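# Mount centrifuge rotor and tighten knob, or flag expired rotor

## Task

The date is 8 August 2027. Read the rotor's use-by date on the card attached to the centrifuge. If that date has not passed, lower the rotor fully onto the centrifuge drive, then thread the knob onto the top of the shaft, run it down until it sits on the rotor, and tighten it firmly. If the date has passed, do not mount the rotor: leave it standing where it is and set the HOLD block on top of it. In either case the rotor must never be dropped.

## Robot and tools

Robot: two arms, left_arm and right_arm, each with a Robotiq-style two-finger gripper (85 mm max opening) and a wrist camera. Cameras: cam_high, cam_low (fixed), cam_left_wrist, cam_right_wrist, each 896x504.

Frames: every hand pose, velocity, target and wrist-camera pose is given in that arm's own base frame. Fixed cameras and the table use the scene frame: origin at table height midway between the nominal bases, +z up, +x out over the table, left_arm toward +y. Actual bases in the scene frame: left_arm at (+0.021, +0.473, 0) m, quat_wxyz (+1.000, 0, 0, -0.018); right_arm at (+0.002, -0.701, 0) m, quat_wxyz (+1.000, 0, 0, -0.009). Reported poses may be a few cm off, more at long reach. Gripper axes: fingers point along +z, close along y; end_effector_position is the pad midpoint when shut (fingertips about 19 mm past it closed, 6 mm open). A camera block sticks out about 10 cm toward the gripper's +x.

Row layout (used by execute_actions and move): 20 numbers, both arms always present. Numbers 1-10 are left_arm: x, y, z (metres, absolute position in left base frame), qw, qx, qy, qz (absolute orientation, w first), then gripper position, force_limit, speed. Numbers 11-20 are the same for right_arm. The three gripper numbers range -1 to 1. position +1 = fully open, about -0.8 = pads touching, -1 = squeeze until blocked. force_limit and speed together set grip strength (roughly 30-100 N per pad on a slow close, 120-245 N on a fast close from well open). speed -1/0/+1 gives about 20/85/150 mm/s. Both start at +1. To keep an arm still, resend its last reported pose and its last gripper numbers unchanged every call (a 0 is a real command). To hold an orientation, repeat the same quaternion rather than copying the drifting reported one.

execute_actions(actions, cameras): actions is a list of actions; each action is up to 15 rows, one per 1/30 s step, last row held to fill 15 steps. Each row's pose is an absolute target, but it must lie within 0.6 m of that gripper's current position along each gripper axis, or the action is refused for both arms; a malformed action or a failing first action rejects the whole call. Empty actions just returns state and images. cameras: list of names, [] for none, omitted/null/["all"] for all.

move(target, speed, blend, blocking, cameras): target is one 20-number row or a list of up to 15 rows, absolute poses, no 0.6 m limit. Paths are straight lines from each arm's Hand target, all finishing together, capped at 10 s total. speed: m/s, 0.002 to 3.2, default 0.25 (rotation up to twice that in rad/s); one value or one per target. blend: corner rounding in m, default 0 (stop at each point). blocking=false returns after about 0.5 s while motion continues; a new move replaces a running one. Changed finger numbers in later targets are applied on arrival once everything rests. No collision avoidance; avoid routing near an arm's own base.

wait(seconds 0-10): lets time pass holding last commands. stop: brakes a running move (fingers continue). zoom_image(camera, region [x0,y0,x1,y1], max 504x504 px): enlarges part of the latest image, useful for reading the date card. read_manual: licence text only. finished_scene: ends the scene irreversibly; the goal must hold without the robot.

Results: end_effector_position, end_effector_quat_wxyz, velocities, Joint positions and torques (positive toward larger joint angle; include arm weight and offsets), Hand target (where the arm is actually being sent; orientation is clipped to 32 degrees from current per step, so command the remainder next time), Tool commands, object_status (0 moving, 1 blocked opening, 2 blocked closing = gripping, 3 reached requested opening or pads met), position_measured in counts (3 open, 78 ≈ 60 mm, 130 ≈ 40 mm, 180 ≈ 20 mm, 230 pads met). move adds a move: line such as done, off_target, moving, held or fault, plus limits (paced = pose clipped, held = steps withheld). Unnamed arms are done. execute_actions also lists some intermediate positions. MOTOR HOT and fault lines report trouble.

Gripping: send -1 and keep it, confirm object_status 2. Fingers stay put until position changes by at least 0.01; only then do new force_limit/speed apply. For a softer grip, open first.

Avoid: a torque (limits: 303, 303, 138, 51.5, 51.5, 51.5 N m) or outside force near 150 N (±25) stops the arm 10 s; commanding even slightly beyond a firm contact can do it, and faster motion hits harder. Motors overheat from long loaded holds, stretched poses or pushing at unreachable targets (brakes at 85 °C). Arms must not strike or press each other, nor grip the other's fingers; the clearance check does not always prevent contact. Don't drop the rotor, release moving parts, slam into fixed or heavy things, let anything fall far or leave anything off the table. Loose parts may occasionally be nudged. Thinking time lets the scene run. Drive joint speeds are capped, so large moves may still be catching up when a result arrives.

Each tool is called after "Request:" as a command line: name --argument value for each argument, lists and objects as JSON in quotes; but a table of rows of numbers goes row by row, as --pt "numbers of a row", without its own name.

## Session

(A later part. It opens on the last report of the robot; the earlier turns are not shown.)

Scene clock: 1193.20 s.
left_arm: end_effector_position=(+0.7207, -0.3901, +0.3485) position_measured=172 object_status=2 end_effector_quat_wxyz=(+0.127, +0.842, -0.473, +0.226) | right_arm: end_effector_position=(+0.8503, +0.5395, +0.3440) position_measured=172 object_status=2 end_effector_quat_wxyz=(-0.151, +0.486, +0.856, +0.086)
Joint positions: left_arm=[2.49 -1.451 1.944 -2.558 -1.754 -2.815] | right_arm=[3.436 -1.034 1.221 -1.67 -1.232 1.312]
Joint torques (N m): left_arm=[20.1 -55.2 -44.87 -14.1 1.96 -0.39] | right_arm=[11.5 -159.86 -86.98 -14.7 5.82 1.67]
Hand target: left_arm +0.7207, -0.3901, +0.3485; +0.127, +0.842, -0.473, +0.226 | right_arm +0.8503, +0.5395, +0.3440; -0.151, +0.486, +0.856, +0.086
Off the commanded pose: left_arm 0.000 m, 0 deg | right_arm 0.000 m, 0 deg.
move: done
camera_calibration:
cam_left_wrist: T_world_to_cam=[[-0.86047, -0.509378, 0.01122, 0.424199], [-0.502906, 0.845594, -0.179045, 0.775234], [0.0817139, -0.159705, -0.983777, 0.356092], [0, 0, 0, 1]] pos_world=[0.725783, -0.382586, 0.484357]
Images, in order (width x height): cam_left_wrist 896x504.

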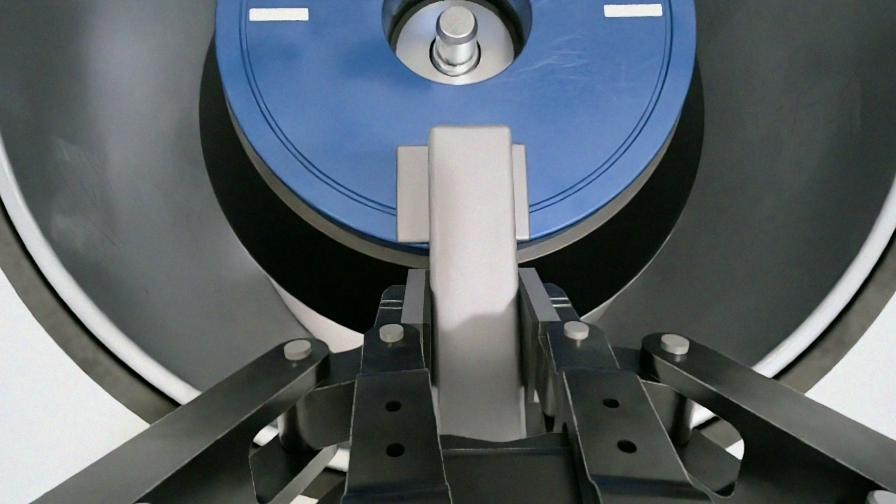

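Request:
move --target '[0.72069, -0.39011, 0.347, -0.126859, -0.841942, 0.473443, -0.225598, -0.98, 1, -1, 0.85033, 0.5395, 0.3425, -0.151016, 0.486139, 0.856455, 0.085719, -0.98, 1, -1]' --speed 0.01 --cameras '["cam_left_wrist"]'

Request:
move --target '[0.72069, -0.39011, 0.346, -0.126859, -0.841942, 0.473443, -0.225598, -0.98, 1, -1, 0.85033, 0.5395, 0.3415, -0.151016, 0.486139, 0.856455, 0.085719, -0.98, 1, -1]' --speed 0.01 --cameras '["cam_left_wrist"]'

Scene clock: 1199.13 s.
left_arm: end_effector_position=(+0.7207, -0.3901, +0.3470) position_measured=172 object_status=2 end_effector_quat_wxyz=(+0.127, +0.842, -0.473, +0.226) | right_arm: end_effector_position=(+0.8503, +0.5395, +0.3425) position_measured=172 object_status=2 end_effector_quat_wxyz=(-0.151, +0.486, +0.856, +0.086)
Joint positions: left_arm=[2.49 -1.45 1.946 -2.56 -1.754 -2.815] | right_arm=[3.436 -1.033 1.223 -1.672 -1.232 1.312]
Joint torques (N m): left_arm=[21.23 -53.53 -44.27 -13.74 2.08 -0.35] | right_arm=[16.65 -158.22 -86.92 -14.65 5.63 1.92]
Hand target: left_arm +0.7207, -0.3901, +0.3470; +0.127, +0.842, -0.473, +0.226 | right_arm +0.8503, +0.5395, +0.3425; -0.151, +0.486, +0.856, +0.086
Off the commanded pose: left_arm 0.000 m, 0 deg | right_arm 0.000 m, 0 deg.
move: done
camera_calibration:
cam_left_wrist: T_world_to_cam=[[-0.86047, -0.509378, 0.01122, 0.424216], [-0.502906, 0.845594, -0.179045, 0.774966], [0.0817139, -0.159705, -0.983777, 0.354616], [0, 0, 0, 1]] pos_world=[0.725783, -0.382586, 0.482857]
Images, in order (width x height): cam_left_wrist 896x504.

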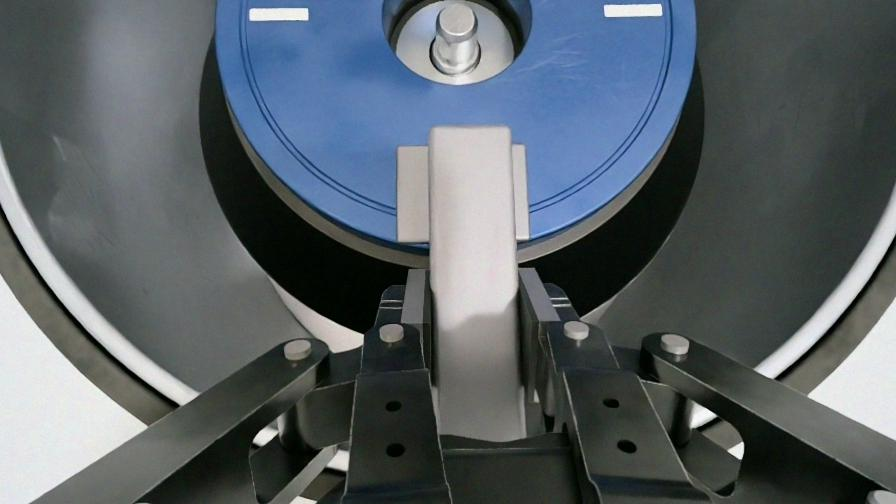

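Scene clock: 1199.83 s.
left_arm: end_effector_position=(+0.7207, -0.3901, +0.3460) position_measured=172 object_status=2 end_effector_quat_wxyz=(+0.127, +0.842, -0.473, +0.226) | right_arm: end_effector_position=(+0.8503, +0.5395, +0.3415) position_measured=172 object_status=2 end_effector_quat_wxyz=(-0.151, +0.486, +0.856, +0.086)
Joint positions: left_arm=[2.49 -1.449 1.947 -2.562 -1.754 -2.815] | right_arm=[3.436 -1.033 1.224 -1.674 -1.232 1.312]
Joint torques (N m): left_arm=[19.83 -55.11 -45.86 -14.28 2.27 -0.36] | right_arm=[17.87 -159.62 -86.93 -14.97 5.56 1.96]
Hand target: left_arm +0.7207, -0.3901, +0.3460; +0.127, +0.842, -0.473, +0.226 | right_arm +0.8503, +0.5395, +0.3415; -0.151, +0.486, +0.856, +0.086
Off the commanded pose: left_arm 0.000 m, 0 deg | right_arm 0.000 m, 0 deg.
move: done
camera_calibration:
cam_left_wrist: T_world_to_cam=[[-0.86047, -0.509378, 0.01122, 0.424227], [-0.502906, 0.845594, -0.179045, 0.774787], [0.0817139, -0.159705, -0.983777, 0.353633], [0, 0, 0, 1]] pos_world=[0.725783, -0.382586, 0.481857]
Images, in order (width x height): cam_left_wrist 896x504.

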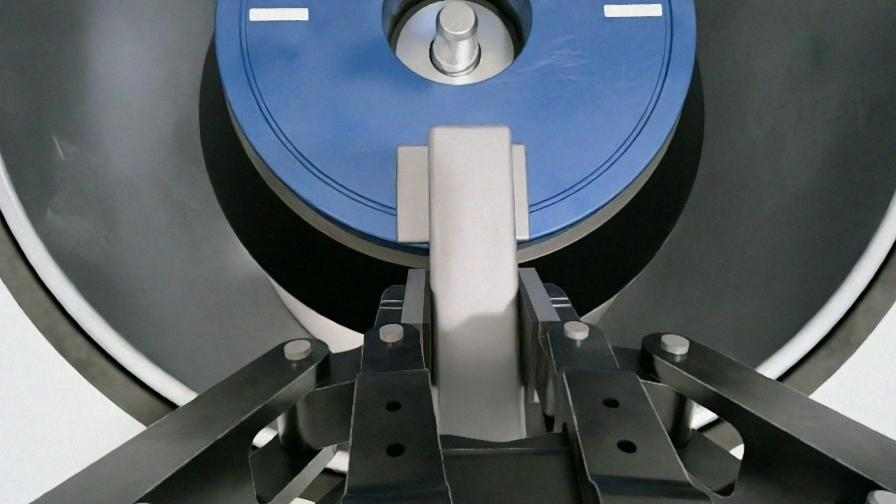

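Request:
move --target '[0.72069, -0.39011, 0.345, -0.126859, -0.841942, 0.473443, -0.225598, -0.98, 1, -1, 0.85033, 0.5395, 0.3405, -0.151016, 0.486139, 0.856455, 0.085719, -0.98, 1, -1]' --speed 0.01 --cameras '["cam_left_wrist"]'

Request:
move --target '[0.72069, -0.39011, 0.344, -0.126859, -0.841942, 0.473443, -0.225598, -0.98, 1, -1, 0.85033, 0.5395, 0.3395, -0.151016, 0.486139, 0.856455, 0.085719, -0.98, 1, -1]' --speed 0.01 --cameras '["cam_left_wrist", "cam_right_wrist"]'

Scene clock: 1218.23 s.
left_arm: end_effector_position=(+0.7207, -0.3901, +0.3450) position_measured=172 object_status=2 end_effector_quat_wxyz=(+0.127, +0.842, -0.473, +0.226) | right_arm: end_effector_position=(+0.8503, +0.5395, +0.3405) position_measured=172 object_status=2 end_effector_quat_wxyz=(-0.151, +0.486, +0.856, +0.086)
Joint positions: left_arm=[2.49 -1.448 1.948 -2.564 -1.754 -2.815] | right_arm=[3.436 -1.033 1.225 -1.676 -1.232 1.312]
Joint torques (N m): left_arm=[20.55 -57.07 -43.57 -14.35 2.19 -0.24] | right_arm=[22.77 -157.49 -86.64 -14.73 5.75 2.24]
Hand target: left_arm +0.7207, -0.3901, +0.3450; +0.127, +0.842, -0.473, +0.226 | right_arm +0.8503, +0.5395, +0.3405; -0.151, +0.486, +0.856, +0.086
Off the commanded pose: left_arm 0.000 m, 0 deg | right_arm 0.000 m, 0 deg.
move: done
camera_calibration:
cam_left_wrist: T_world_to_cam=[[-0.86047, -0.509378, 0.01122, 0.424239], [-0.502906, 0.845594, -0.179045, 0.774608], [0.0817139, -0.159705, -0.983777, 0.352649], [0, 0, 0, 1]] pos_world=[0.725783, -0.382586, 0.480857]
Images, in order (width x height): cam_left_wrist 896x504.

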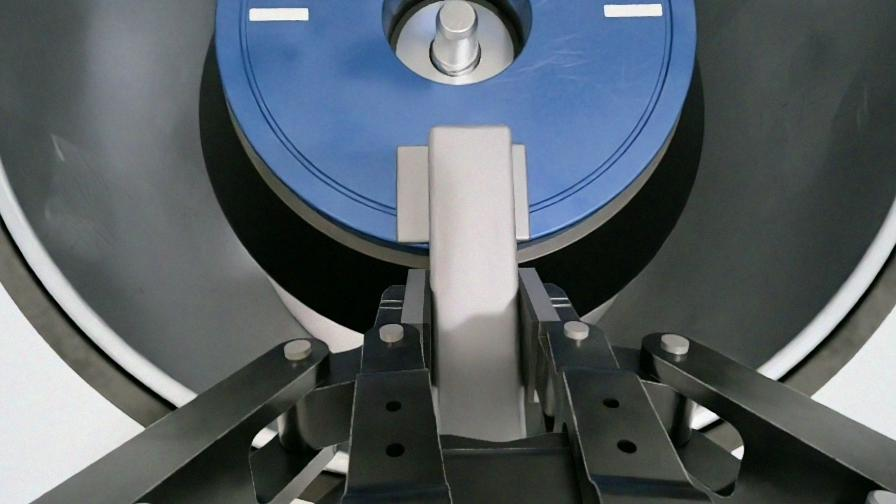

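Scene clock: 1218.93 s.
left_arm: end_effector_position=(+0.7207, -0.3901, +0.3441) position_measured=172 object_status=2 end_effector_quat_wxyz=(+0.127, +0.842, -0.473, +0.226) | right_arm: end_effector_position=(+0.8503, +0.5395, +0.3396) position_measured=172 object_status=2 end_effector_quat_wxyz=(-0.151, +0.486, +0.856, +0.086)
Joint positions: left_arm=[2.49 -1.447 1.949 -2.566 -1.754 -2.815] | right_arm=[3.436 -1.032 1.226 -1.677 -1.232 1.312]
Joint torques (N m): left_arm=[19.37 -50.24 -43.35 -13.93 2.06 -0.14] | right_arm=[22.86 -157.94 -84.17 -15.01 5.97 1.96]
Hand target: left_arm +0.7207, -0.3901, +0.3440; +0.127, +0.842, -0.473, +0.226 | right_arm +0.8503, +0.5395, +0.3395; -0.151, +0.486, +0.856, +0.086
Off the commanded pose: left_arm 0.000 m, 0 deg | right_arm 0.000 m, 0 deg.
move: done
camera_calibration:
cam_left_wrist: T_world_to_cam=[[-0.860463, -0.509392, 0.0111354, 0.424279], [-0.502902, 0.845585, -0.179094, 0.774446], [0.0818132, -0.159704, -0.983769, 0.35159], [0, 0, 0, 1]] pos_world=[0.725783, -0.382586, 0.479857]
cam_right_wrist: T_world_to_cam=[[0.860295, 0.509564, -0.015381, -0.991344], [0.50974, -0.860256, 0.0111528, 0.0409222], [-0.0075485, -0.017435, -0.99982, 0.486156], [0, 0, 0, 1]] pos_world=[0.835659, 0.548833, 0.470364]
Images, in order (width x height): cam_left_wrist 896x504, cam_right_wrist 896x504.

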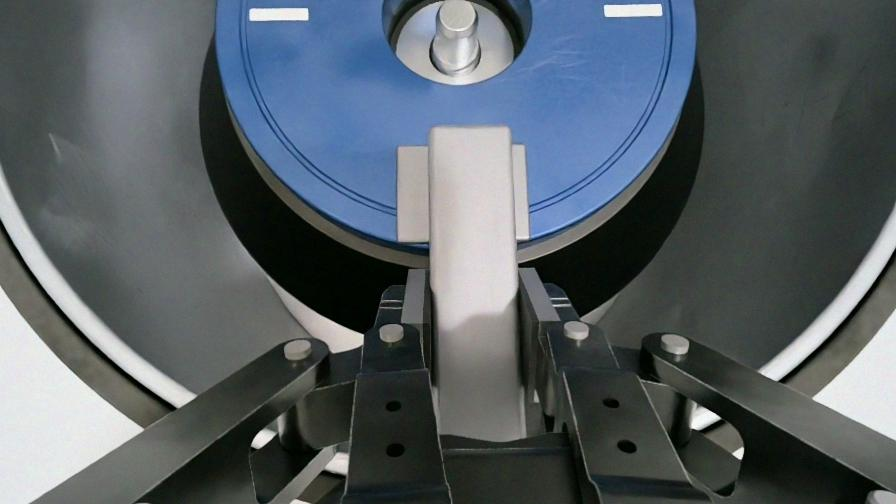

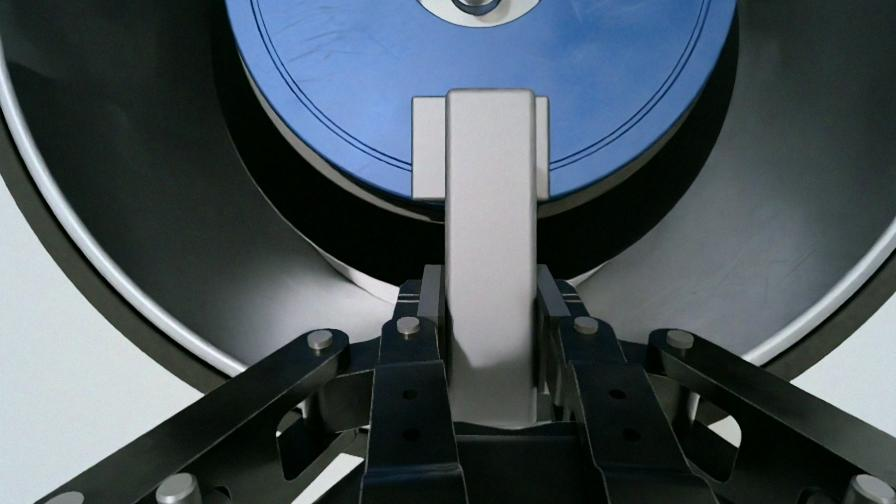

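Request:
move --target '[0.72069, -0.39011, 0.343, -0.126859, -0.841942, 0.473443, -0.225598, -0.98, 1, -1, 0.85033, 0.5395, 0.3385, -0.151016, 0.486139, 0.856455, 0.085719, -0.98, 1, -1]' --speed 0.01 --cameras '["cam_left_wrist"]'

Request:
move --target '[0.72069, -0.39011, 0.342, -0.126859, -0.841942, 0.473443, -0.225598, -0.98, 1, -1, 0.85033, 0.5395, 0.3375, -0.151016, 0.486139, 0.856455, 0.085719, -0.98, 1, -1]' --speed 0.01 --cameras '["cam_left_wrist", "cam_right_wrist"]'

Scene clock: 1225.80 s.
left_arm: end_effector_position=(+0.7207, -0.3901, +0.3432) position_measured=172 object_status=2 end_effector_quat_wxyz=(+0.127, +0.842, -0.473, +0.226) | right_arm: end_effector_position=(+0.8504, +0.5395, +0.3387) position_measured=172 object_status=2 end_effector_quat_wxyz=(-0.151, +0.486, +0.856, +0.086)
Joint positions: left_arm=[2.49 -1.447 1.95 -2.568 -1.754 -2.815] | right_arm=[3.436 -1.032 1.228 -1.679 -1.232 1.312]
Joint torques (N m): left_arm=[18.87 -9.63 -21.34 -8.75 2.23 0.22] | right_arm=[29.69 -111.25 -54.08 -13.41 5.77 2.3]
Hand target: left_arm +0.7207, -0.3901, +0.3430; +0.127, +0.842, -0.473, +0.226 | right_arm +0.8503, +0.5395, +0.3385; -0.151, +0.486, +0.856, +0.086
Off the commanded pose: left_arm 0.000 m, 0 deg | right_arm 0.000 m, 0 deg.
move: done
camera_calibration:
cam_left_wrist: T_world_to_cam=[[-0.860502, -0.509328, 0.0110511, 0.424381], [-0.502802, 0.845585, -0.179378, 0.774365], [0.0820177, -0.159912, -0.983718, 0.35055], [0, 0, 0, 1]] pos_world=[0.725782, -0.382585, 0.479057]
Images, in order (width x height): cam_left_wrist 896x504.

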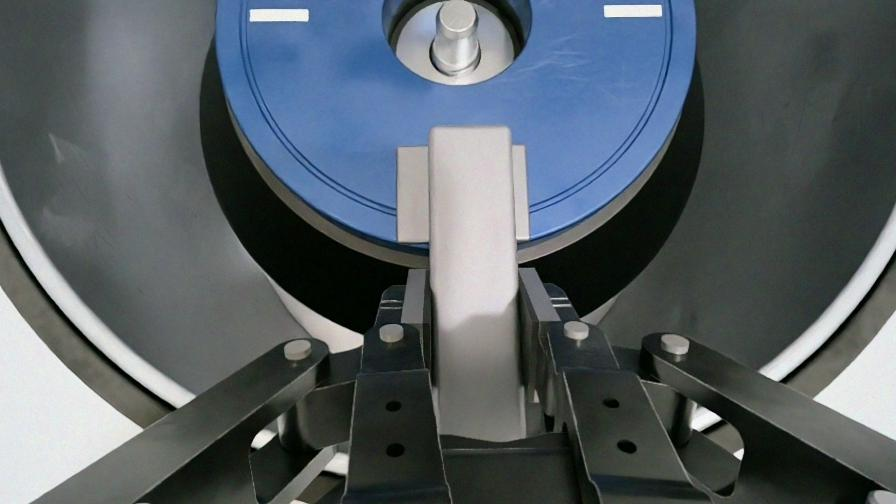

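Scene clock: 1226.50 s.
left_arm: end_effector_position=(+0.7207, -0.3901, +0.3423) position_measured=172 object_status=2 end_effector_quat_wxyz=(+0.127, +0.842, -0.473, +0.226) | right_arm: end_effector_position=(+0.8504, +0.5395, +0.3377) position_measured=172 object_status=2 end_effector_quat_wxyz=(-0.151, +0.486, +0.856, +0.086)
Joint positions: left_arm=[2.49 -1.446 1.951 -2.57 -1.754 -2.815] | right_arm=[3.436 -1.032 1.229 -1.681 -1.232 1.312]
Joint torques (N m): left_arm=[10.61 36.26 8.24 1.54 2.61 -0.08] | right_arm=[30.03 -55.98 -19.23 -9.38 5.75 2.19]
Hand target: left_arm +0.7207, -0.3901, +0.3420; +0.127, +0.842, -0.473, +0.226 | right_arm +0.8503, +0.5395, +0.3375; -0.151, +0.486, +0.856, +0.086
Off the commanded pose: left_arm 0.000 m, 0 deg | right_arm 0.000 m, 0 deg.
move: done
camera_calibration:
cam_left_wrist: T_world_to_cam=[[-0.860502, -0.509328, 0.0110511, 0.424392], [-0.502802, 0.845585, -0.179378, 0.774185], [0.0820177, -0.159912, -0.983718, 0.349567], [0, 0, 0, 1]] pos_world=[0.725782, -0.382585, 0.478057]
cam_right_wrist: T_world_to_cam=[[0.860298, 0.509566, -0.0151563, -0.99148], [0.509738, -0.860257, 0.0111687, 0.040937], [-0.00734708, -0.0173342, -0.999823, 0.484134], [0, 0, 0, 1]] pos_world=[0.835659, 0.548833, 0.468564]
Images, in order (width x height): cam_left_wrist 896x504, cam_right_wrist 896x504.

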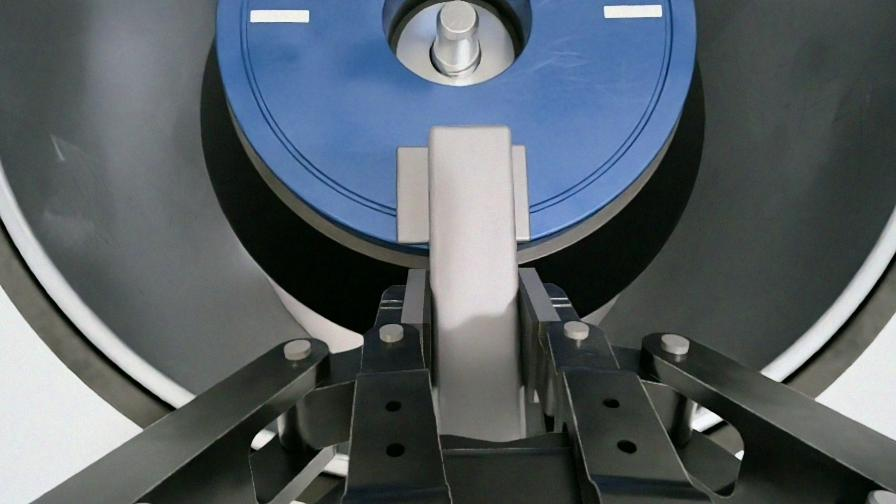

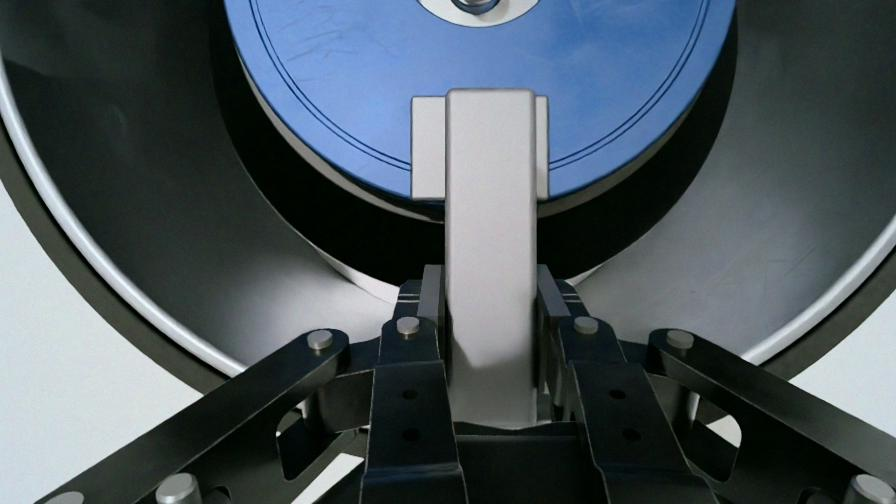

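Request:
zoom_image --camera "cam_left_wrist" --region '[376, 0, 536, 90]'

Request:
zoom_image --camera "cam_right_wrist" --region '[396, 0, 556, 90]'

Scaled by 3.150 from the camera's 896x504 image, which has a finer 1280x720 frame.

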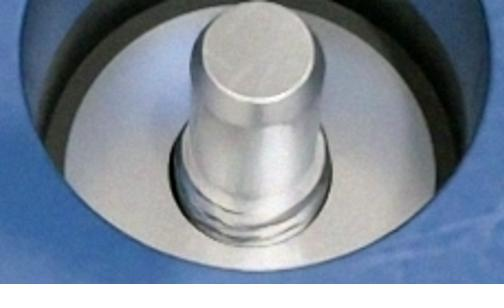

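Scaled by 3.150 from the camera's 896x504 image, which has a finer 1280x720 frame.

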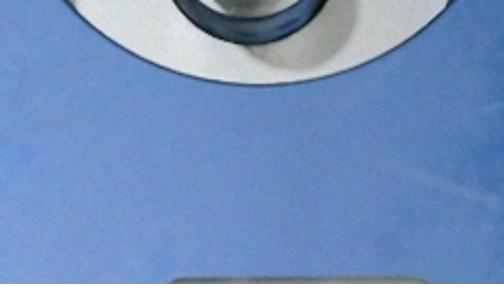

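Request:
zoom_image --camera "cam_left_wrist" --region '[416, 0, 496, 90]'

Scaled by 5.600 from the camera's 896x504 image, which has a finer 1280x720 frame.

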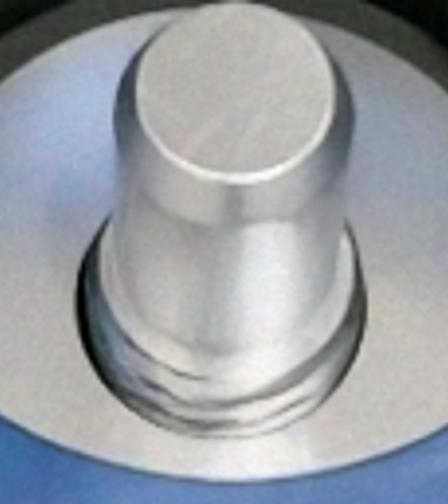

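Request:
move --target '[0.72069, -0.39011, 0.3432, -0.126859, -0.841942, 0.473443, -0.225598, -0.98, 1, -1, 0.85033, 0.5395, 0.3387, -0.151016, 0.486139, 0.856455, 0.085719, -0.98, 1, -1]' --speed 0.01 --cameras '[]'

Request:
move --target '[0.719727, -0.390709, 0.3432, -0.125873, -0.844, 0.469764, -0.226149, -0.98, 1, -1, 0.851311, 0.540069, 0.3387, -0.151388, 0.482397, 0.858567, 0.08506, -0.98, 1, -1]' --speed 0.01 --cameras '[]'

Scene clock: 1374.27 s.
left_arm: end_effector_position=(+0.7207, -0.3901, +0.3428) position_measured=172 object_status=2 end_effector_quat_wxyz=(+0.127, +0.842, -0.473, +0.225) | right_arm: end_effector_position=(+0.8503, +0.5395, +0.3384) position_measured=172 object_status=2 end_effector_quat_wxyz=(-0.151, +0.486, +0.856, +0.086)
Joint positions: left_arm=[2.49 -1.446 1.95 -2.568 -1.754 -2.815] | right_arm=[3.436 -1.032 1.228 -1.679 -1.232 1.312]
Joint torques (N m): left_arm=[-9.36 -27.64 -33.52 10.94 6.95 -0.2] | right_arm=[37.38 -125.28 -62.08 -2.02 6.08 2.14]
Hand target: left_arm +0.7207, -0.3901, +0.3432; +0.127, +0.842, -0.473, +0.226 | right_arm +0.8503, +0.5395, +0.3387; -0.151, +0.486, +0.856, +0.086
Off the commanded pose: left_arm 0.000 m, 0 deg | right_arm 0.000 m, 0 deg.
move: done
No camera images: "cameras" was empty.

Scene clock: 1375.00 s.
left_arm: end_effector_position=(+0.7197, -0.3907, +0.3432) position_measured=172 object_status=2 end_effector_quat_wxyz=(+0.126, +0.844, -0.470, +0.226) | right_arm: end_effector_position=(+0.8513, +0.5401, +0.3387) position_measured=172 object_status=2 end_effector_quat_wxyz=(-0.151, +0.482, +0.859, +0.085)
Joint positions: left_arm=[2.487 -1.448 1.952 -2.57 -1.748 -2.825] | right_arm=[3.436 -1.029 1.222 -1.673 -1.233 1.303]
Joint torques (N m): left_arm=[-11.92 -44.38 -16.49 -5.34 5.64 -1.31] | right_arm=[44.39 -106.24 -77.82 -2.63 2.18 -3.13]
Hand target: left_arm +0.7197, -0.3907, +0.3432; +0.126, +0.844, -0.470, +0.226 | right_arm +0.8513, +0.5401, +0.3387; -0.151, +0.482, +0.859, +0.085
Off the commanded pose: left_arm 0.000 m, 0 deg | right_arm 0.000 m, 0 deg.
move: done
No camera images: "cameras" was empty.

Request:
move --target '[0.718769, -0.391317, 0.3432, -0.124885, -0.846042, 0.466076, -0.226696, -0.98, 1, -1, 0.852287, 0.540647, 0.3387, -0.151758, 0.478647, 0.860664, 0.084398, -0.98, 1, -1]' --speed 0.01 --cameras '["cam_left_wrist"]'

Scene clock: 1379.50 s.
left_arm: end_effector_position=(+0.7188, -0.3913, +0.3432) position_measured=172 object_status=2 end_effector_quat_wxyz=(+0.125, +0.846, -0.466, +0.227) | right_arm: end_effector_position=(+0.8523, +0.5406, +0.3387) position_measured=172 object_status=2 end_effector_quat_wxyz=(-0.152, +0.479, +0.861, +0.084)
Joint positions: left_arm=[2.484 -1.45 1.955 -2.573 -1.743 -2.836] | right_arm=[3.437 -1.025 1.216 -1.668 -1.234 1.295]
Joint torques (N m): left_arm=[-6.62 -46.51 -18.08 -6.32 4.67 -2.42] | right_arm=[42.83 -108.41 -76.51 -2.86 1.94 -2.53]
Hand target: left_arm +0.7188, -0.3913, +0.3432; +0.125, +0.846, -0.466, +0.227 | right_arm +0.8523, +0.5406, +0.3387; -0.152, +0.479, +0.861, +0.084
Off the commanded pose: left_arm 0.000 m, 0 deg | right_arm 0.000 m, 0 deg.
move: done
camera_calibration:
cam_left_wrist: T_world_to_cam=[[-0.851579, -0.524107, 0.0111926, 0.409902], [-0.517379, 0.836825, -0.179005, 0.781311], [0.0844512, -0.158227, -0.983785, 0.349454], [0, 0, 0, 1]] pos_world=[0.723786, -0.383695, 0.479057]
Images, in order (width x height): cam_left_wrist 896x504.

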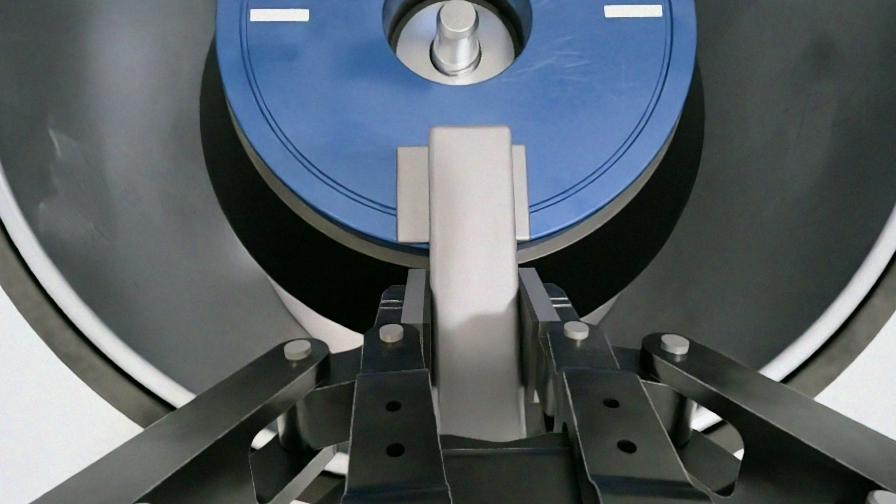

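Request:
move --pt "0.717816 -0.391933 0.3432 -0.123895 -0.848067 0.462381 -0.227239 -0.98 1 -1 0.853258 0.541233 0.3387 -0.152125 0.474887 0.862745 0.083735 -0.98 1 -1" --pt "0.716869 -0.392558 0.3432 -0.122902 -0.850076 0.458676 -0.227777 -0.98 1 -1 0.854224 0.541828 0.3387 -0.152489 0.471119 0.864808 0.083071 -0.98 1 -1" --speed 0.01 --cameras '["cam_left_wrist"]'

Scene clock: 1394.90 s.
left_arm: end_effector_position=(+0.7169, -0.3925, +0.3432) position_measured=172 object_status=2 end_effector_quat_wxyz=(+0.123, +0.850, -0.459, +0.228) | right_arm: end_effector_position=(+0.8542, +0.5418, +0.3387) position_measured=172 object_status=2 end_effector_quat_wxyz=(-0.152, +0.471, +0.865, +0.083)
Joint positions: left_arm=[2.477 -1.454 1.96 -2.577 -1.731 -2.857] | right_arm=[3.438 -1.019 1.204 -1.657 -1.236 1.277]
Joint torques (N m): left_arm=[-8.52 -45.42 -16.89 -5.72 5.03 -1.56] | right_arm=[41.63 -108.28 -75.13 -2.68 1.7 -3.23]
Hand target: left_arm +0.7169, -0.3926, +0.3432; +0.123, +0.850, -0.459, +0.228 | right_arm +0.8542, +0.5418, +0.3387; -0.152, +0.471, +0.865, +0.083
Off the commanded pose: left_arm 0.000 m, 0 deg | right_arm 0.000 m, 0 deg.
move: done
camera_calibration:
cam_left_wrist: T_world_to_cam=[[-0.842281, -0.538923, 0.011222, 0.395194], [-0.531942, 0.827642, -0.179014, 0.788188], [0.0871869, -0.156749, -0.983783, 0.34804], [0, 0, 0, 1]] pos_world=[0.72179, -0.384804, 0.479057]
Images, in order (width x height): cam_left_wrist 896x504.

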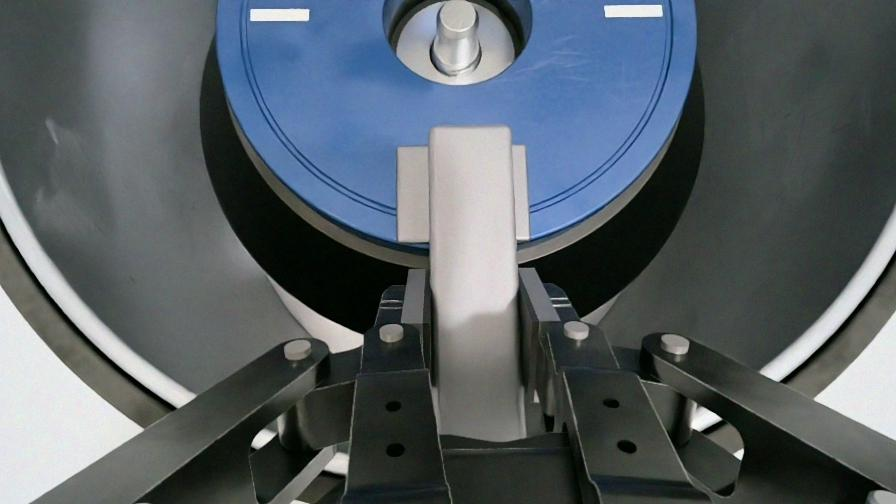

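Request:
zoom_image --camera "cam_left_wrist" --region '[416, 0, 496, 90]'

Scaled by 5.600 from the camera's 896x504 image, which has a finer 1280x720 frame.

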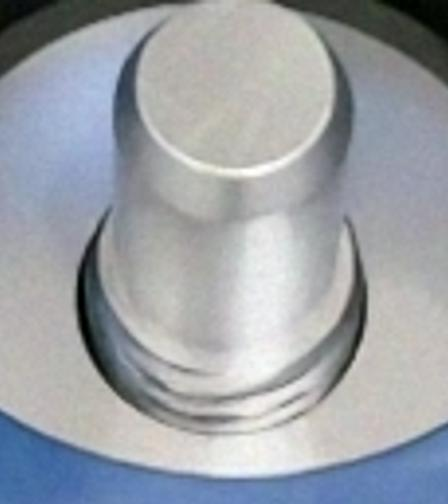

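Request:
zoom_image --camera "cam_left_wrist" --region '[434, 0, 482, 36]'

Scaled by 10.500 from the camera's 896x504 image, which has a finer 1280x720 frame.

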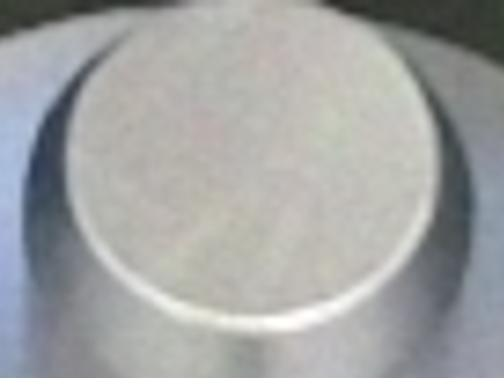

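Request:
move --pt "0.72069 -0.39011 0.3432 -0.126859 -0.841942 0.473443 -0.225598 -0.98 1 -1 0.85033 0.5395 0.3387 -0.151016 0.486139 0.856455 0.085719 -0.98 1 -1" --pt "0.722632 -0.388937 0.3432 -0.128824 -0.837774 0.480779 -0.224481 -0.98 1 -1 0.848353 0.538388 0.3387 -0.150262 0.493595 0.85218 0.087034 -0.98 1 -1" --pt "0.724595 -0.387797 0.3432 -0.130778 -0.833546 0.488072 -0.223348 -0.98 1 -1 0.846357 0.53731 0.3387 -0.149497 0.501011 0.847841 0.088342 -0.98 1 -1" --speed 0.01 --blend 0.0015 --cameras '["cam_left_wrist", "cam_high"]'

Scene clock: 1481.03 s.
left_arm: end_effector_position=(+0.7246, -0.3878, +0.3432) position_measured=172 object_status=2 end_effector_quat_wxyz=(+0.131, +0.834, -0.488, +0.223) | right_arm: end_effector_position=(+0.8464, +0.5373, +0.3387) position_measured=172 object_status=2 end_effector_quat_wxyz=(-0.150, +0.501, +0.848, +0.088)
Joint positions: left_arm=[2.503 -1.439 1.94 -2.556 -1.776 -2.772] | right_arm=[3.434 -1.045 1.25 -1.7 -1.23 1.347]
Joint torques (N m): left_arm=[19.59 -5.71 -48.87 5.46 1.74 3.46] | right_arm=[8.07 -139.44 -57.2 -14.49 9.13 2.7]
Hand target: left_arm +0.7246, -0.3878, +0.3432; +0.131, +0.834, -0.488, +0.223 | right_arm +0.8464, +0.5373, +0.3387; -0.149, +0.501, +0.848, +0.088
Off the commanded pose: left_arm 0.000 m, 0 deg | right_arm 0.000 m, 0 deg.
move: done
camera_calibration:
cam_left_wrist: T_world_to_cam=[[-0.877651, -0.47917, 0.0112036, 0.452989], [-0.473214, 0.862555, -0.179073, 0.759396], [0.0761426, -0.162465, -0.983772, 0.353888], [0, 0, 0, 1]] pos_world=[0.729977, -0.380468, 0.479057]
Images, in order (width x height): cam_high 896x504, cam_left_wrist 896x504.

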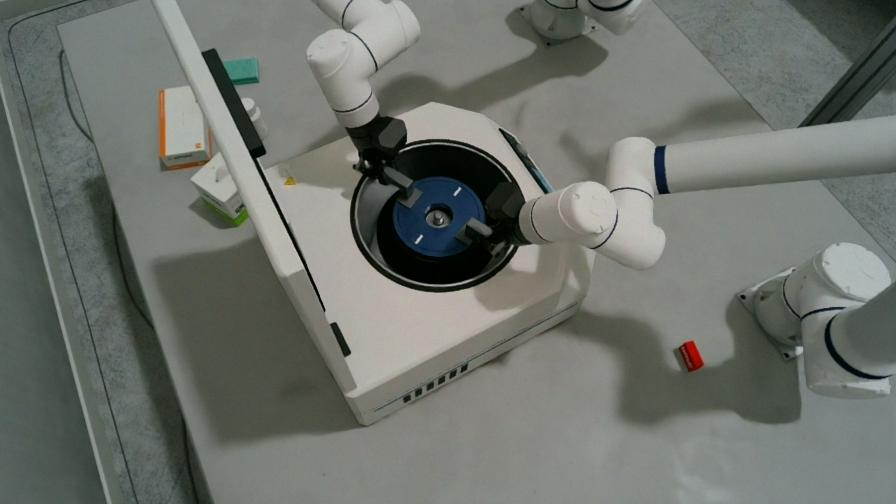

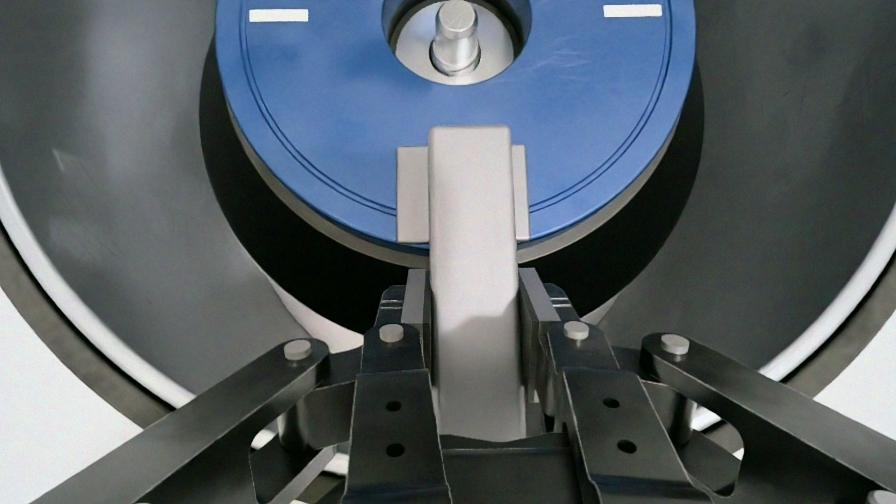

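Request:
move --target '[0.72069, -0.39011, 0.3426, -0.126859, -0.841942, 0.473443, -0.225598, -0.98, 1, -1, 0.85033, 0.5395, 0.3381, -0.151016, 0.486139, 0.856455, 0.085719, -0.98, 1, -1]' --speed 0.015 --cameras '["cam_left_wrist", "cam_right_wrist"]'

Scene clock: 1526.50 s.
left_arm: end_effector_position=(+0.7207, -0.3901, +0.3427) position_measured=172 object_status=2 end_effector_quat_wxyz=(+0.127, +0.842, -0.474, +0.226) | right_arm: end_effector_position=(+0.8503, +0.5395, +0.3381) position_measured=172 object_status=2 end_effector_quat_wxyz=(-0.151, +0.486, +0.856, +0.086)
Joint positions: left_arm=[2.49 -1.446 1.95 -2.569 -1.754 -2.815] | right_arm=[3.436 -1.032 1.228 -1.68 -1.232 1.312]
Joint torques (N m): left_arm=[-18.3 -16.77 -4.21 -1.7 6.14 -1.91] | right_arm=[53.07 -70.53 -58.01 -2.44 2.04 -2.64]
Hand target: left_arm +0.7207, -0.3901, +0.3426; +0.127, +0.842, -0.473, +0.226 | right_arm +0.8503, +0.5395, +0.3381; -0.151, +0.486, +0.856, +0.086
Off the commanded pose: left_arm 0.000 m, 0 deg | right_arm 0.000 m, 0 deg.
move: done
camera_calibration:
cam_left_wrist: T_world_to_cam=[[-0.86058, -0.509194, 0.0111444, 0.424537], [-0.502702, 0.845686, -0.17918, 0.77418], [0.0818127, -0.159801, -0.983753, 0.35016], [0, 0, 0, 1]] pos_world=[0.725882, -0.382585, 0.478457]
cam_right_wrist: T_world_to_cam=[[0.860409, 0.509372, -0.0153793, -0.991355], [0.509548, -0.86037, 0.0111567, 0.0411584], [-0.00754894, -0.0174358, -0.999819, 0.484757], [0, 0, 0, 1]] pos_world=[0.835658, 0.548832, 0.468964]
Images, in order (width x height): cam_left_wrist 896x504, cam_right_wrist 896x504.

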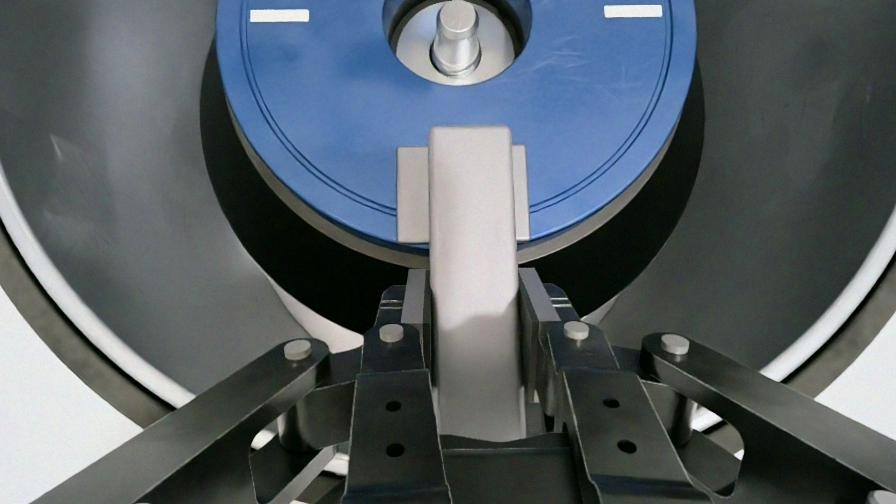

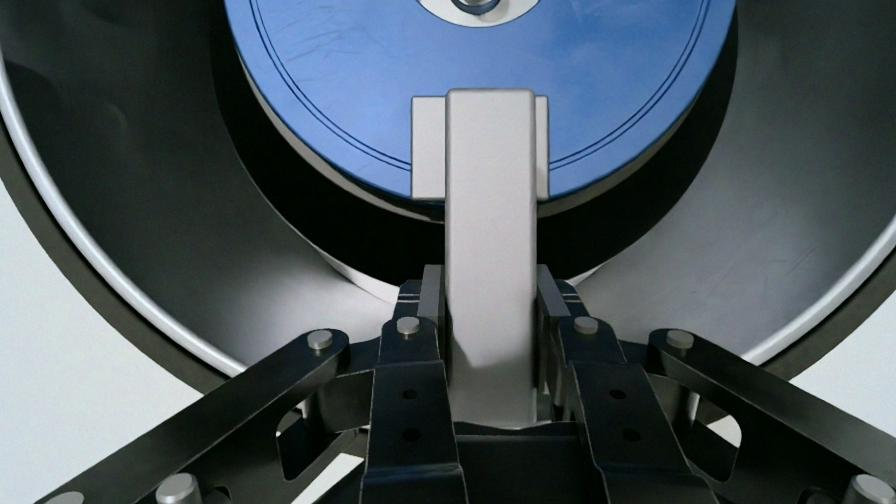

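Request:
move --pt "0.72069 -0.39011 0.3426 -0.126859 -0.841942 0.473443 -0.225598 -0.98 1 -1 0.85033 0.5395 0.3381 -0.151016 0.486139 0.856455 0.085719 0.2 1 -1" --pt "0.72069 -0.39011 0.3426 -0.126859 -0.841942 0.473443 -0.225598 -0.98 1 -1 0.86788 0.5101 0.4321 -0.151016 0.486139 0.856455 0.085719 0.2 1 -1" --speed '[0.02, 0.1]' --cameras '["cam_left_wrist", "cam_right_wrist"]'

Scene clock: 1533.70 s.
left_arm: end_effector_position=(+0.7207, -0.3901, +0.3426) position_measured=172 object_status=2 end_effector_quat_wxyz=(+0.127, +0.842, -0.473, +0.226) | right_arm: end_effector_position=(+0.8678, +0.5101, +0.4320) position_measured=104 object_status=3 end_effector_quat_wxyz=(-0.151, +0.486, +0.856, +0.086)
Joint positions: left_arm=[2.49 -1.446 1.951 -2.569 -1.754 -2.815] | right_arm=[3.403 -1.046 1.082 -1.508 -1.236 1.277]
Joint torques (N m): left_arm=[-14.8 10.56 -29.62 1.73 0.13 -1.43] | right_arm=[-20 -124.08 -82.4 -1.82 -1.54 -2.7]
Hand target: left_arm +0.7207, -0.3901, +0.3426; +0.127, +0.842, -0.473, +0.226 | right_arm +0.8679, +0.5101, +0.4321; -0.151, +0.486, +0.856, +0.086
Off the commanded pose: left_arm 0.000 m, 0 deg | right_arm 0.000 m, 0 deg.
move: done
camera_calibration:
cam_left_wrist: T_world_to_cam=[[-0.86047, -0.509378, 0.01122, 0.424266], [-0.502906, 0.845594, -0.179045, 0.774178], [0.0817139, -0.159705, -0.983777, 0.350288], [0, 0, 0, 1]] pos_world=[0.725783, -0.382586, 0.478457]
cam_right_wrist: T_world_to_cam=[[0.860295, 0.509564, -0.015381, -0.989995], [0.50974, -0.860256, 0.0111528, 0.00567855], [-0.0075485, -0.017435, -0.99982, 0.578259], [0, 0, 0, 1]] pos_world=[0.853159, 0.519433, 0.562864]
Images, in order (width x height): cam_left_wrist 896x504, cam_right_wrist 896x504.

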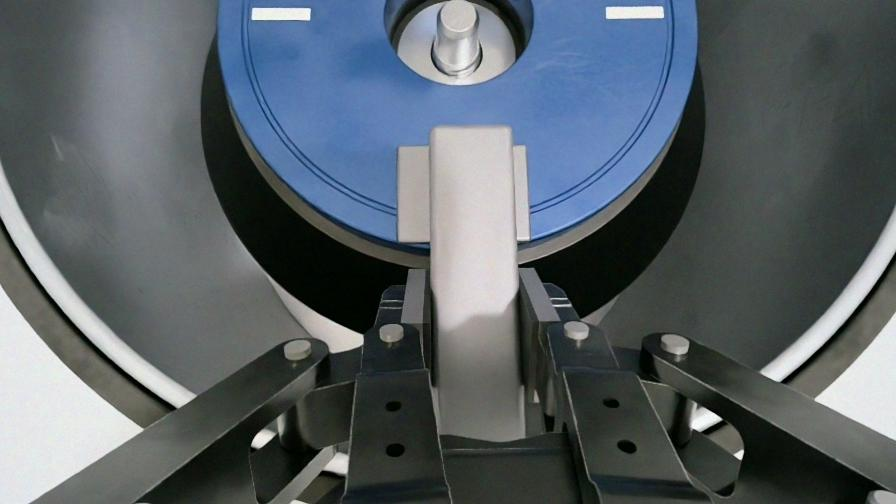

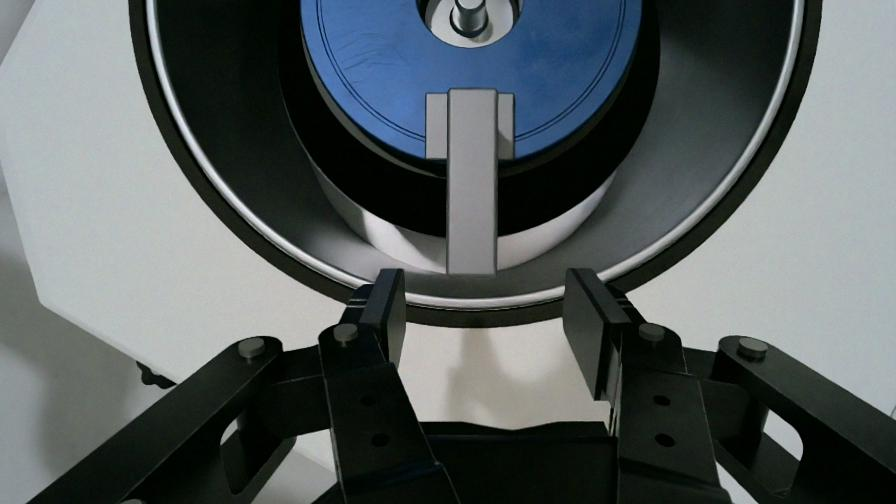

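Request:
move --target '[0.72069, -0.39011, 0.3426, -0.126859, -0.841942, 0.473443, -0.225598, -0.98, 1, -1, 0.9169, 0.6427, 0.432, -0.151016, 0.486139, 0.856455, 0.085719, 0.2, 1, -1]' --speed 0.2 --cameras '["cam_right_wrist"]'

Request:
zoom_image --camera "cam_right_wrist" --region '[160, 90, 360, 200]'

Request:
move --target '[0.72069, -0.39011, 0.3426, -0.126859, -0.841942, 0.473443, -0.225598, -0.98, 1, -1, 0.7451, 0.5401, 0.432, -0.151016, 0.486139, 0.856455, 0.085719, 0.2, 1, -1]' --speed 0.2 --cameras '["cam_right_wrist"]'

Request:
zoom_image --camera "cam_right_wrist" --region '[530, 90, 730, 200]'

Scene clock: 1554.80 s.
left_arm: end_effector_position=(+0.7207, -0.3901, +0.3426) position_measured=172 object_status=2 end_effector_quat_wxyz=(+0.127, +0.842, -0.473, +0.226) | right_arm: end_effector_position=(+0.9169, +0.6426, +0.4320) position_measured=104 object_status=3 end_effector_quat_wxyz=(-0.151, +0.486, +0.856, +0.086)
Joint positions: left_arm=[2.49 -1.446 1.951 -2.569 -1.754 -2.815] | right_arm=[3.508 -0.827 0.731 -1.413 -1.227 1.389]
Joint torques (N m): left_arm=[-14.54 14.01 -29.16 2.06 1.83 -1.71] | right_arm=[22.78 -146 -82.55 -1.86 -1.71 2.88]
Hand target: left_arm +0.7207, -0.3901, +0.3426; +0.127, +0.842, -0.473, +0.226 | right_arm +0.9169, +0.6427, +0.4320; -0.151, +0.486, +0.856, +0.086
Off the commanded pose: left_arm 0.000 m, 0 deg | right_arm 0.000 m, 0 deg.
move: done
camera_calibration:
cam_right_wrist: T_world_to_cam=[[0.860294, 0.509566, -0.015381, -1.09975], [0.509742, -0.860255, 0.0111528, 0.0946323], [-0.00754848, -0.017435, -0.99982, 0.580939], [0, 0, 0, 1]] pos_world=[0.902259, 0.651933, 0.562864]
Images, in order (width x height): cam_right_wrist 896x504.

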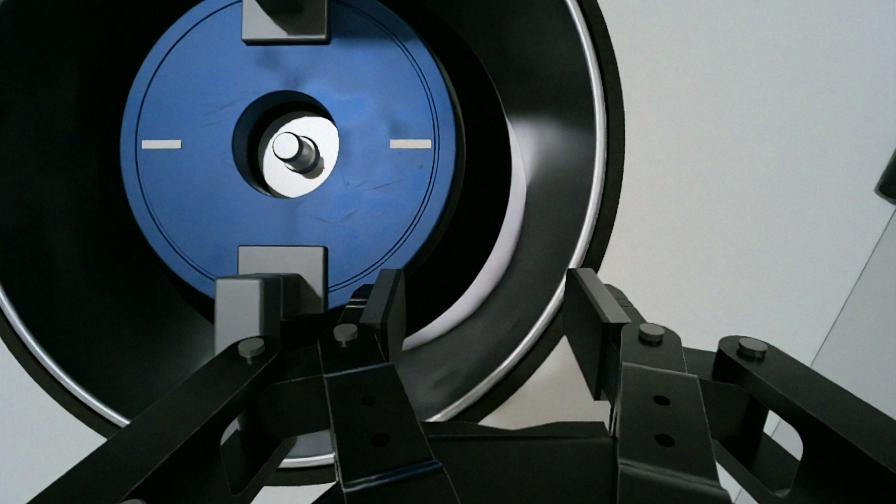

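Scaled by 2.520 from the camera's 896x504 image, which has a finer 1280x720 frame.

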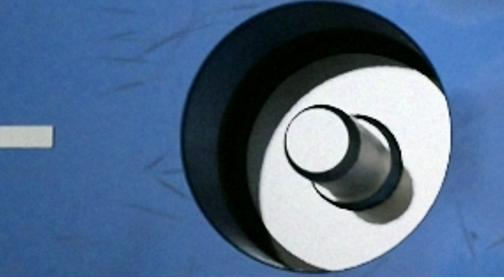

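Scene clock: 1556.40 s.
left_arm: end_effector_position=(+0.7207, -0.3901, +0.3426) position_measured=172 object_status=2 end_effector_quat_wxyz=(+0.127, +0.842, -0.473, +0.226) | right_arm: end_effector_position=(+0.7452, +0.5402, +0.4320) position_measured=104 object_status=3 end_effector_quat_wxyz=(-0.151, +0.486, +0.856, +0.086)
Joint positions: left_arm=[2.49 -1.446 1.951 -2.569 -1.754 -2.815] | right_arm=[3.471 -1.214 1.332 -1.614 -1.23 1.349]
Joint torques (N m): left_arm=[-15.17 16.65 -28.25 2.39 2.39 -1.53] | right_arm=[-21.59 -144.89 -61.48 -10.76 3.57 -2.62]
Hand target: left_arm +0.7207, -0.3901, +0.3426; +0.127, +0.842, -0.473, +0.226 | right_arm +0.7451, +0.5401, +0.4320; -0.151, +0.486, +0.856, +0.086
Off the commanded pose: left_arm 0.000 m, 0 deg | right_arm 0.000 m, 0 deg.
move: done
camera_calibration:
cam_right_wrist: T_world_to_cam=[[0.860293, 0.509563, -0.0155179, -0.899733], [0.509742, -0.860255, 0.0111879, 0.0939598], [-0.00764846, -0.017535, -0.999817, 0.577883], [0, 0, 0, 1]] pos_world=[0.730559, 0.549433, 0.562764]
Images, in order (width x height): cam_right_wrist 896x504.

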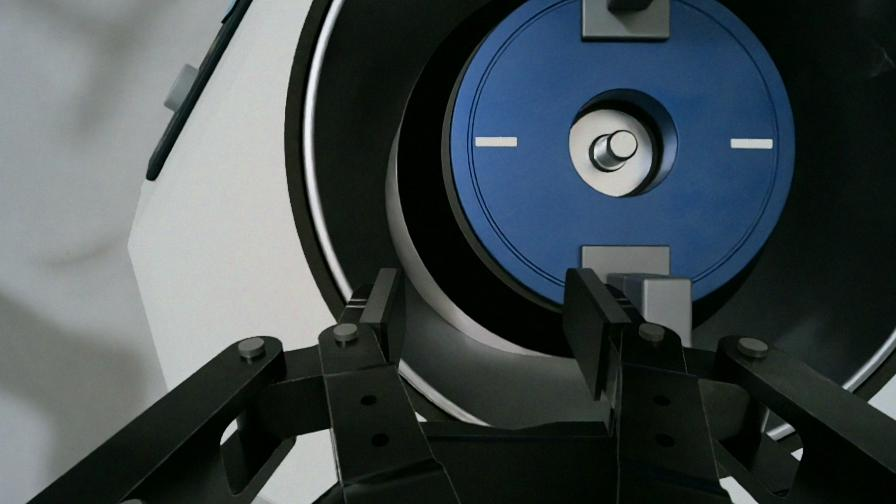

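Scaled by 2.520 from the camera's 896x504 image, which has a finer 1280x720 frame.

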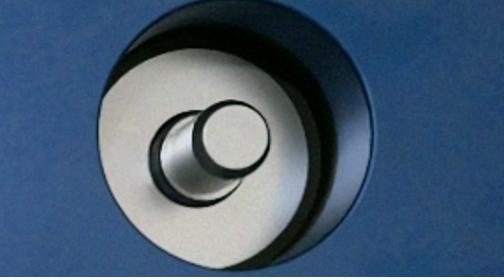

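Request:
move --pt "0.72069 -0.39011 0.3426 -0.126859 -0.841942 0.473443 -0.225598 -0.98 1 -1 0.86788 0.5101 0.4321 -0.151016 0.486139 0.856455 0.085719 0.2 1 -1" --pt "0.72069 -0.39011 0.3426 -0.126859 -0.841942 0.473443 -0.225598 -0.98 1 -1 0.85033 0.5395 0.3381 -0.151016 0.486139 0.856455 0.085719 0.2 1 -1" --speed '[0.2, 0.06]' --cameras '["cam_right_wrist"]'

Scene clock: 1652.17 s.
left_arm: end_effector_position=(+0.7207, -0.3901, +0.3426) position_measured=172 object_status=2 end_effector_quat_wxyz=(+0.127, +0.842, -0.473, +0.226) | right_arm: end_effector_position=(+0.8504, +0.5395, +0.3382) position_measured=104 object_status=3 end_effector_quat_wxyz=(-0.151, +0.486, +0.856, +0.086)
Joint positions: left_arm=[2.49 -1.446 1.951 -2.569 -1.754 -2.815] | right_arm=[3.436 -1.032 1.228 -1.679 -1.232 1.312]
Joint torques (N m): left_arm=[-15.55 16.59 -28.71 3.34 3.03 -1.25] | right_arm=[22.42 -124.63 -61.03 -10.23 3.68 2.81]
Hand target: left_arm +0.7207, -0.3901, +0.3426; +0.127, +0.842, -0.473, +0.226 | right_arm +0.8503, +0.5395, +0.3381; -0.151, +0.486, +0.856, +0.086
Off the commanded pose: left_arm 0.000 m, 0 deg | right_arm 0.000 m, 0 deg.
move: done
camera_calibration:
cam_right_wrist: T_world_to_cam=[[0.860293, 0.509565, -0.015467, -0.991358], [0.509742, -0.860256, 0.0111018, 0.0408218], [-0.00764847, -0.017435, -0.999819, 0.484938], [0, 0, 0, 1]] pos_world=[0.835759, 0.548733, 0.469064]
Images, in order (width x height): cam_right_wrist 896x504.

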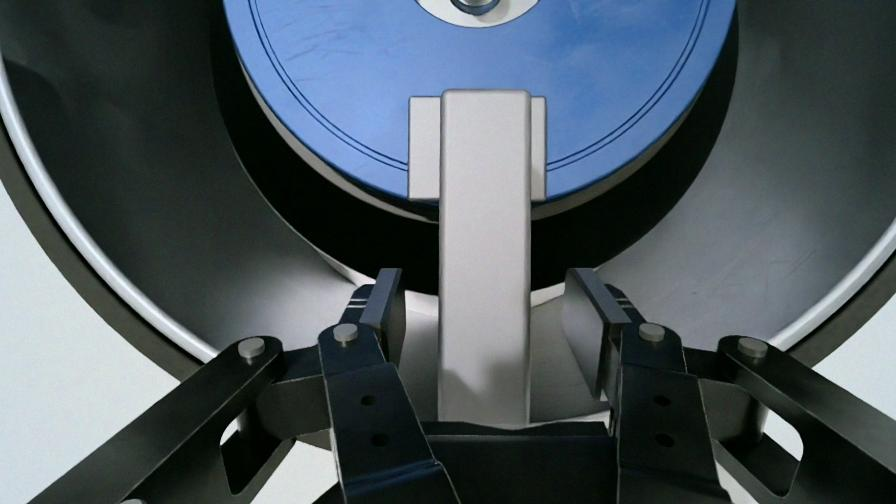

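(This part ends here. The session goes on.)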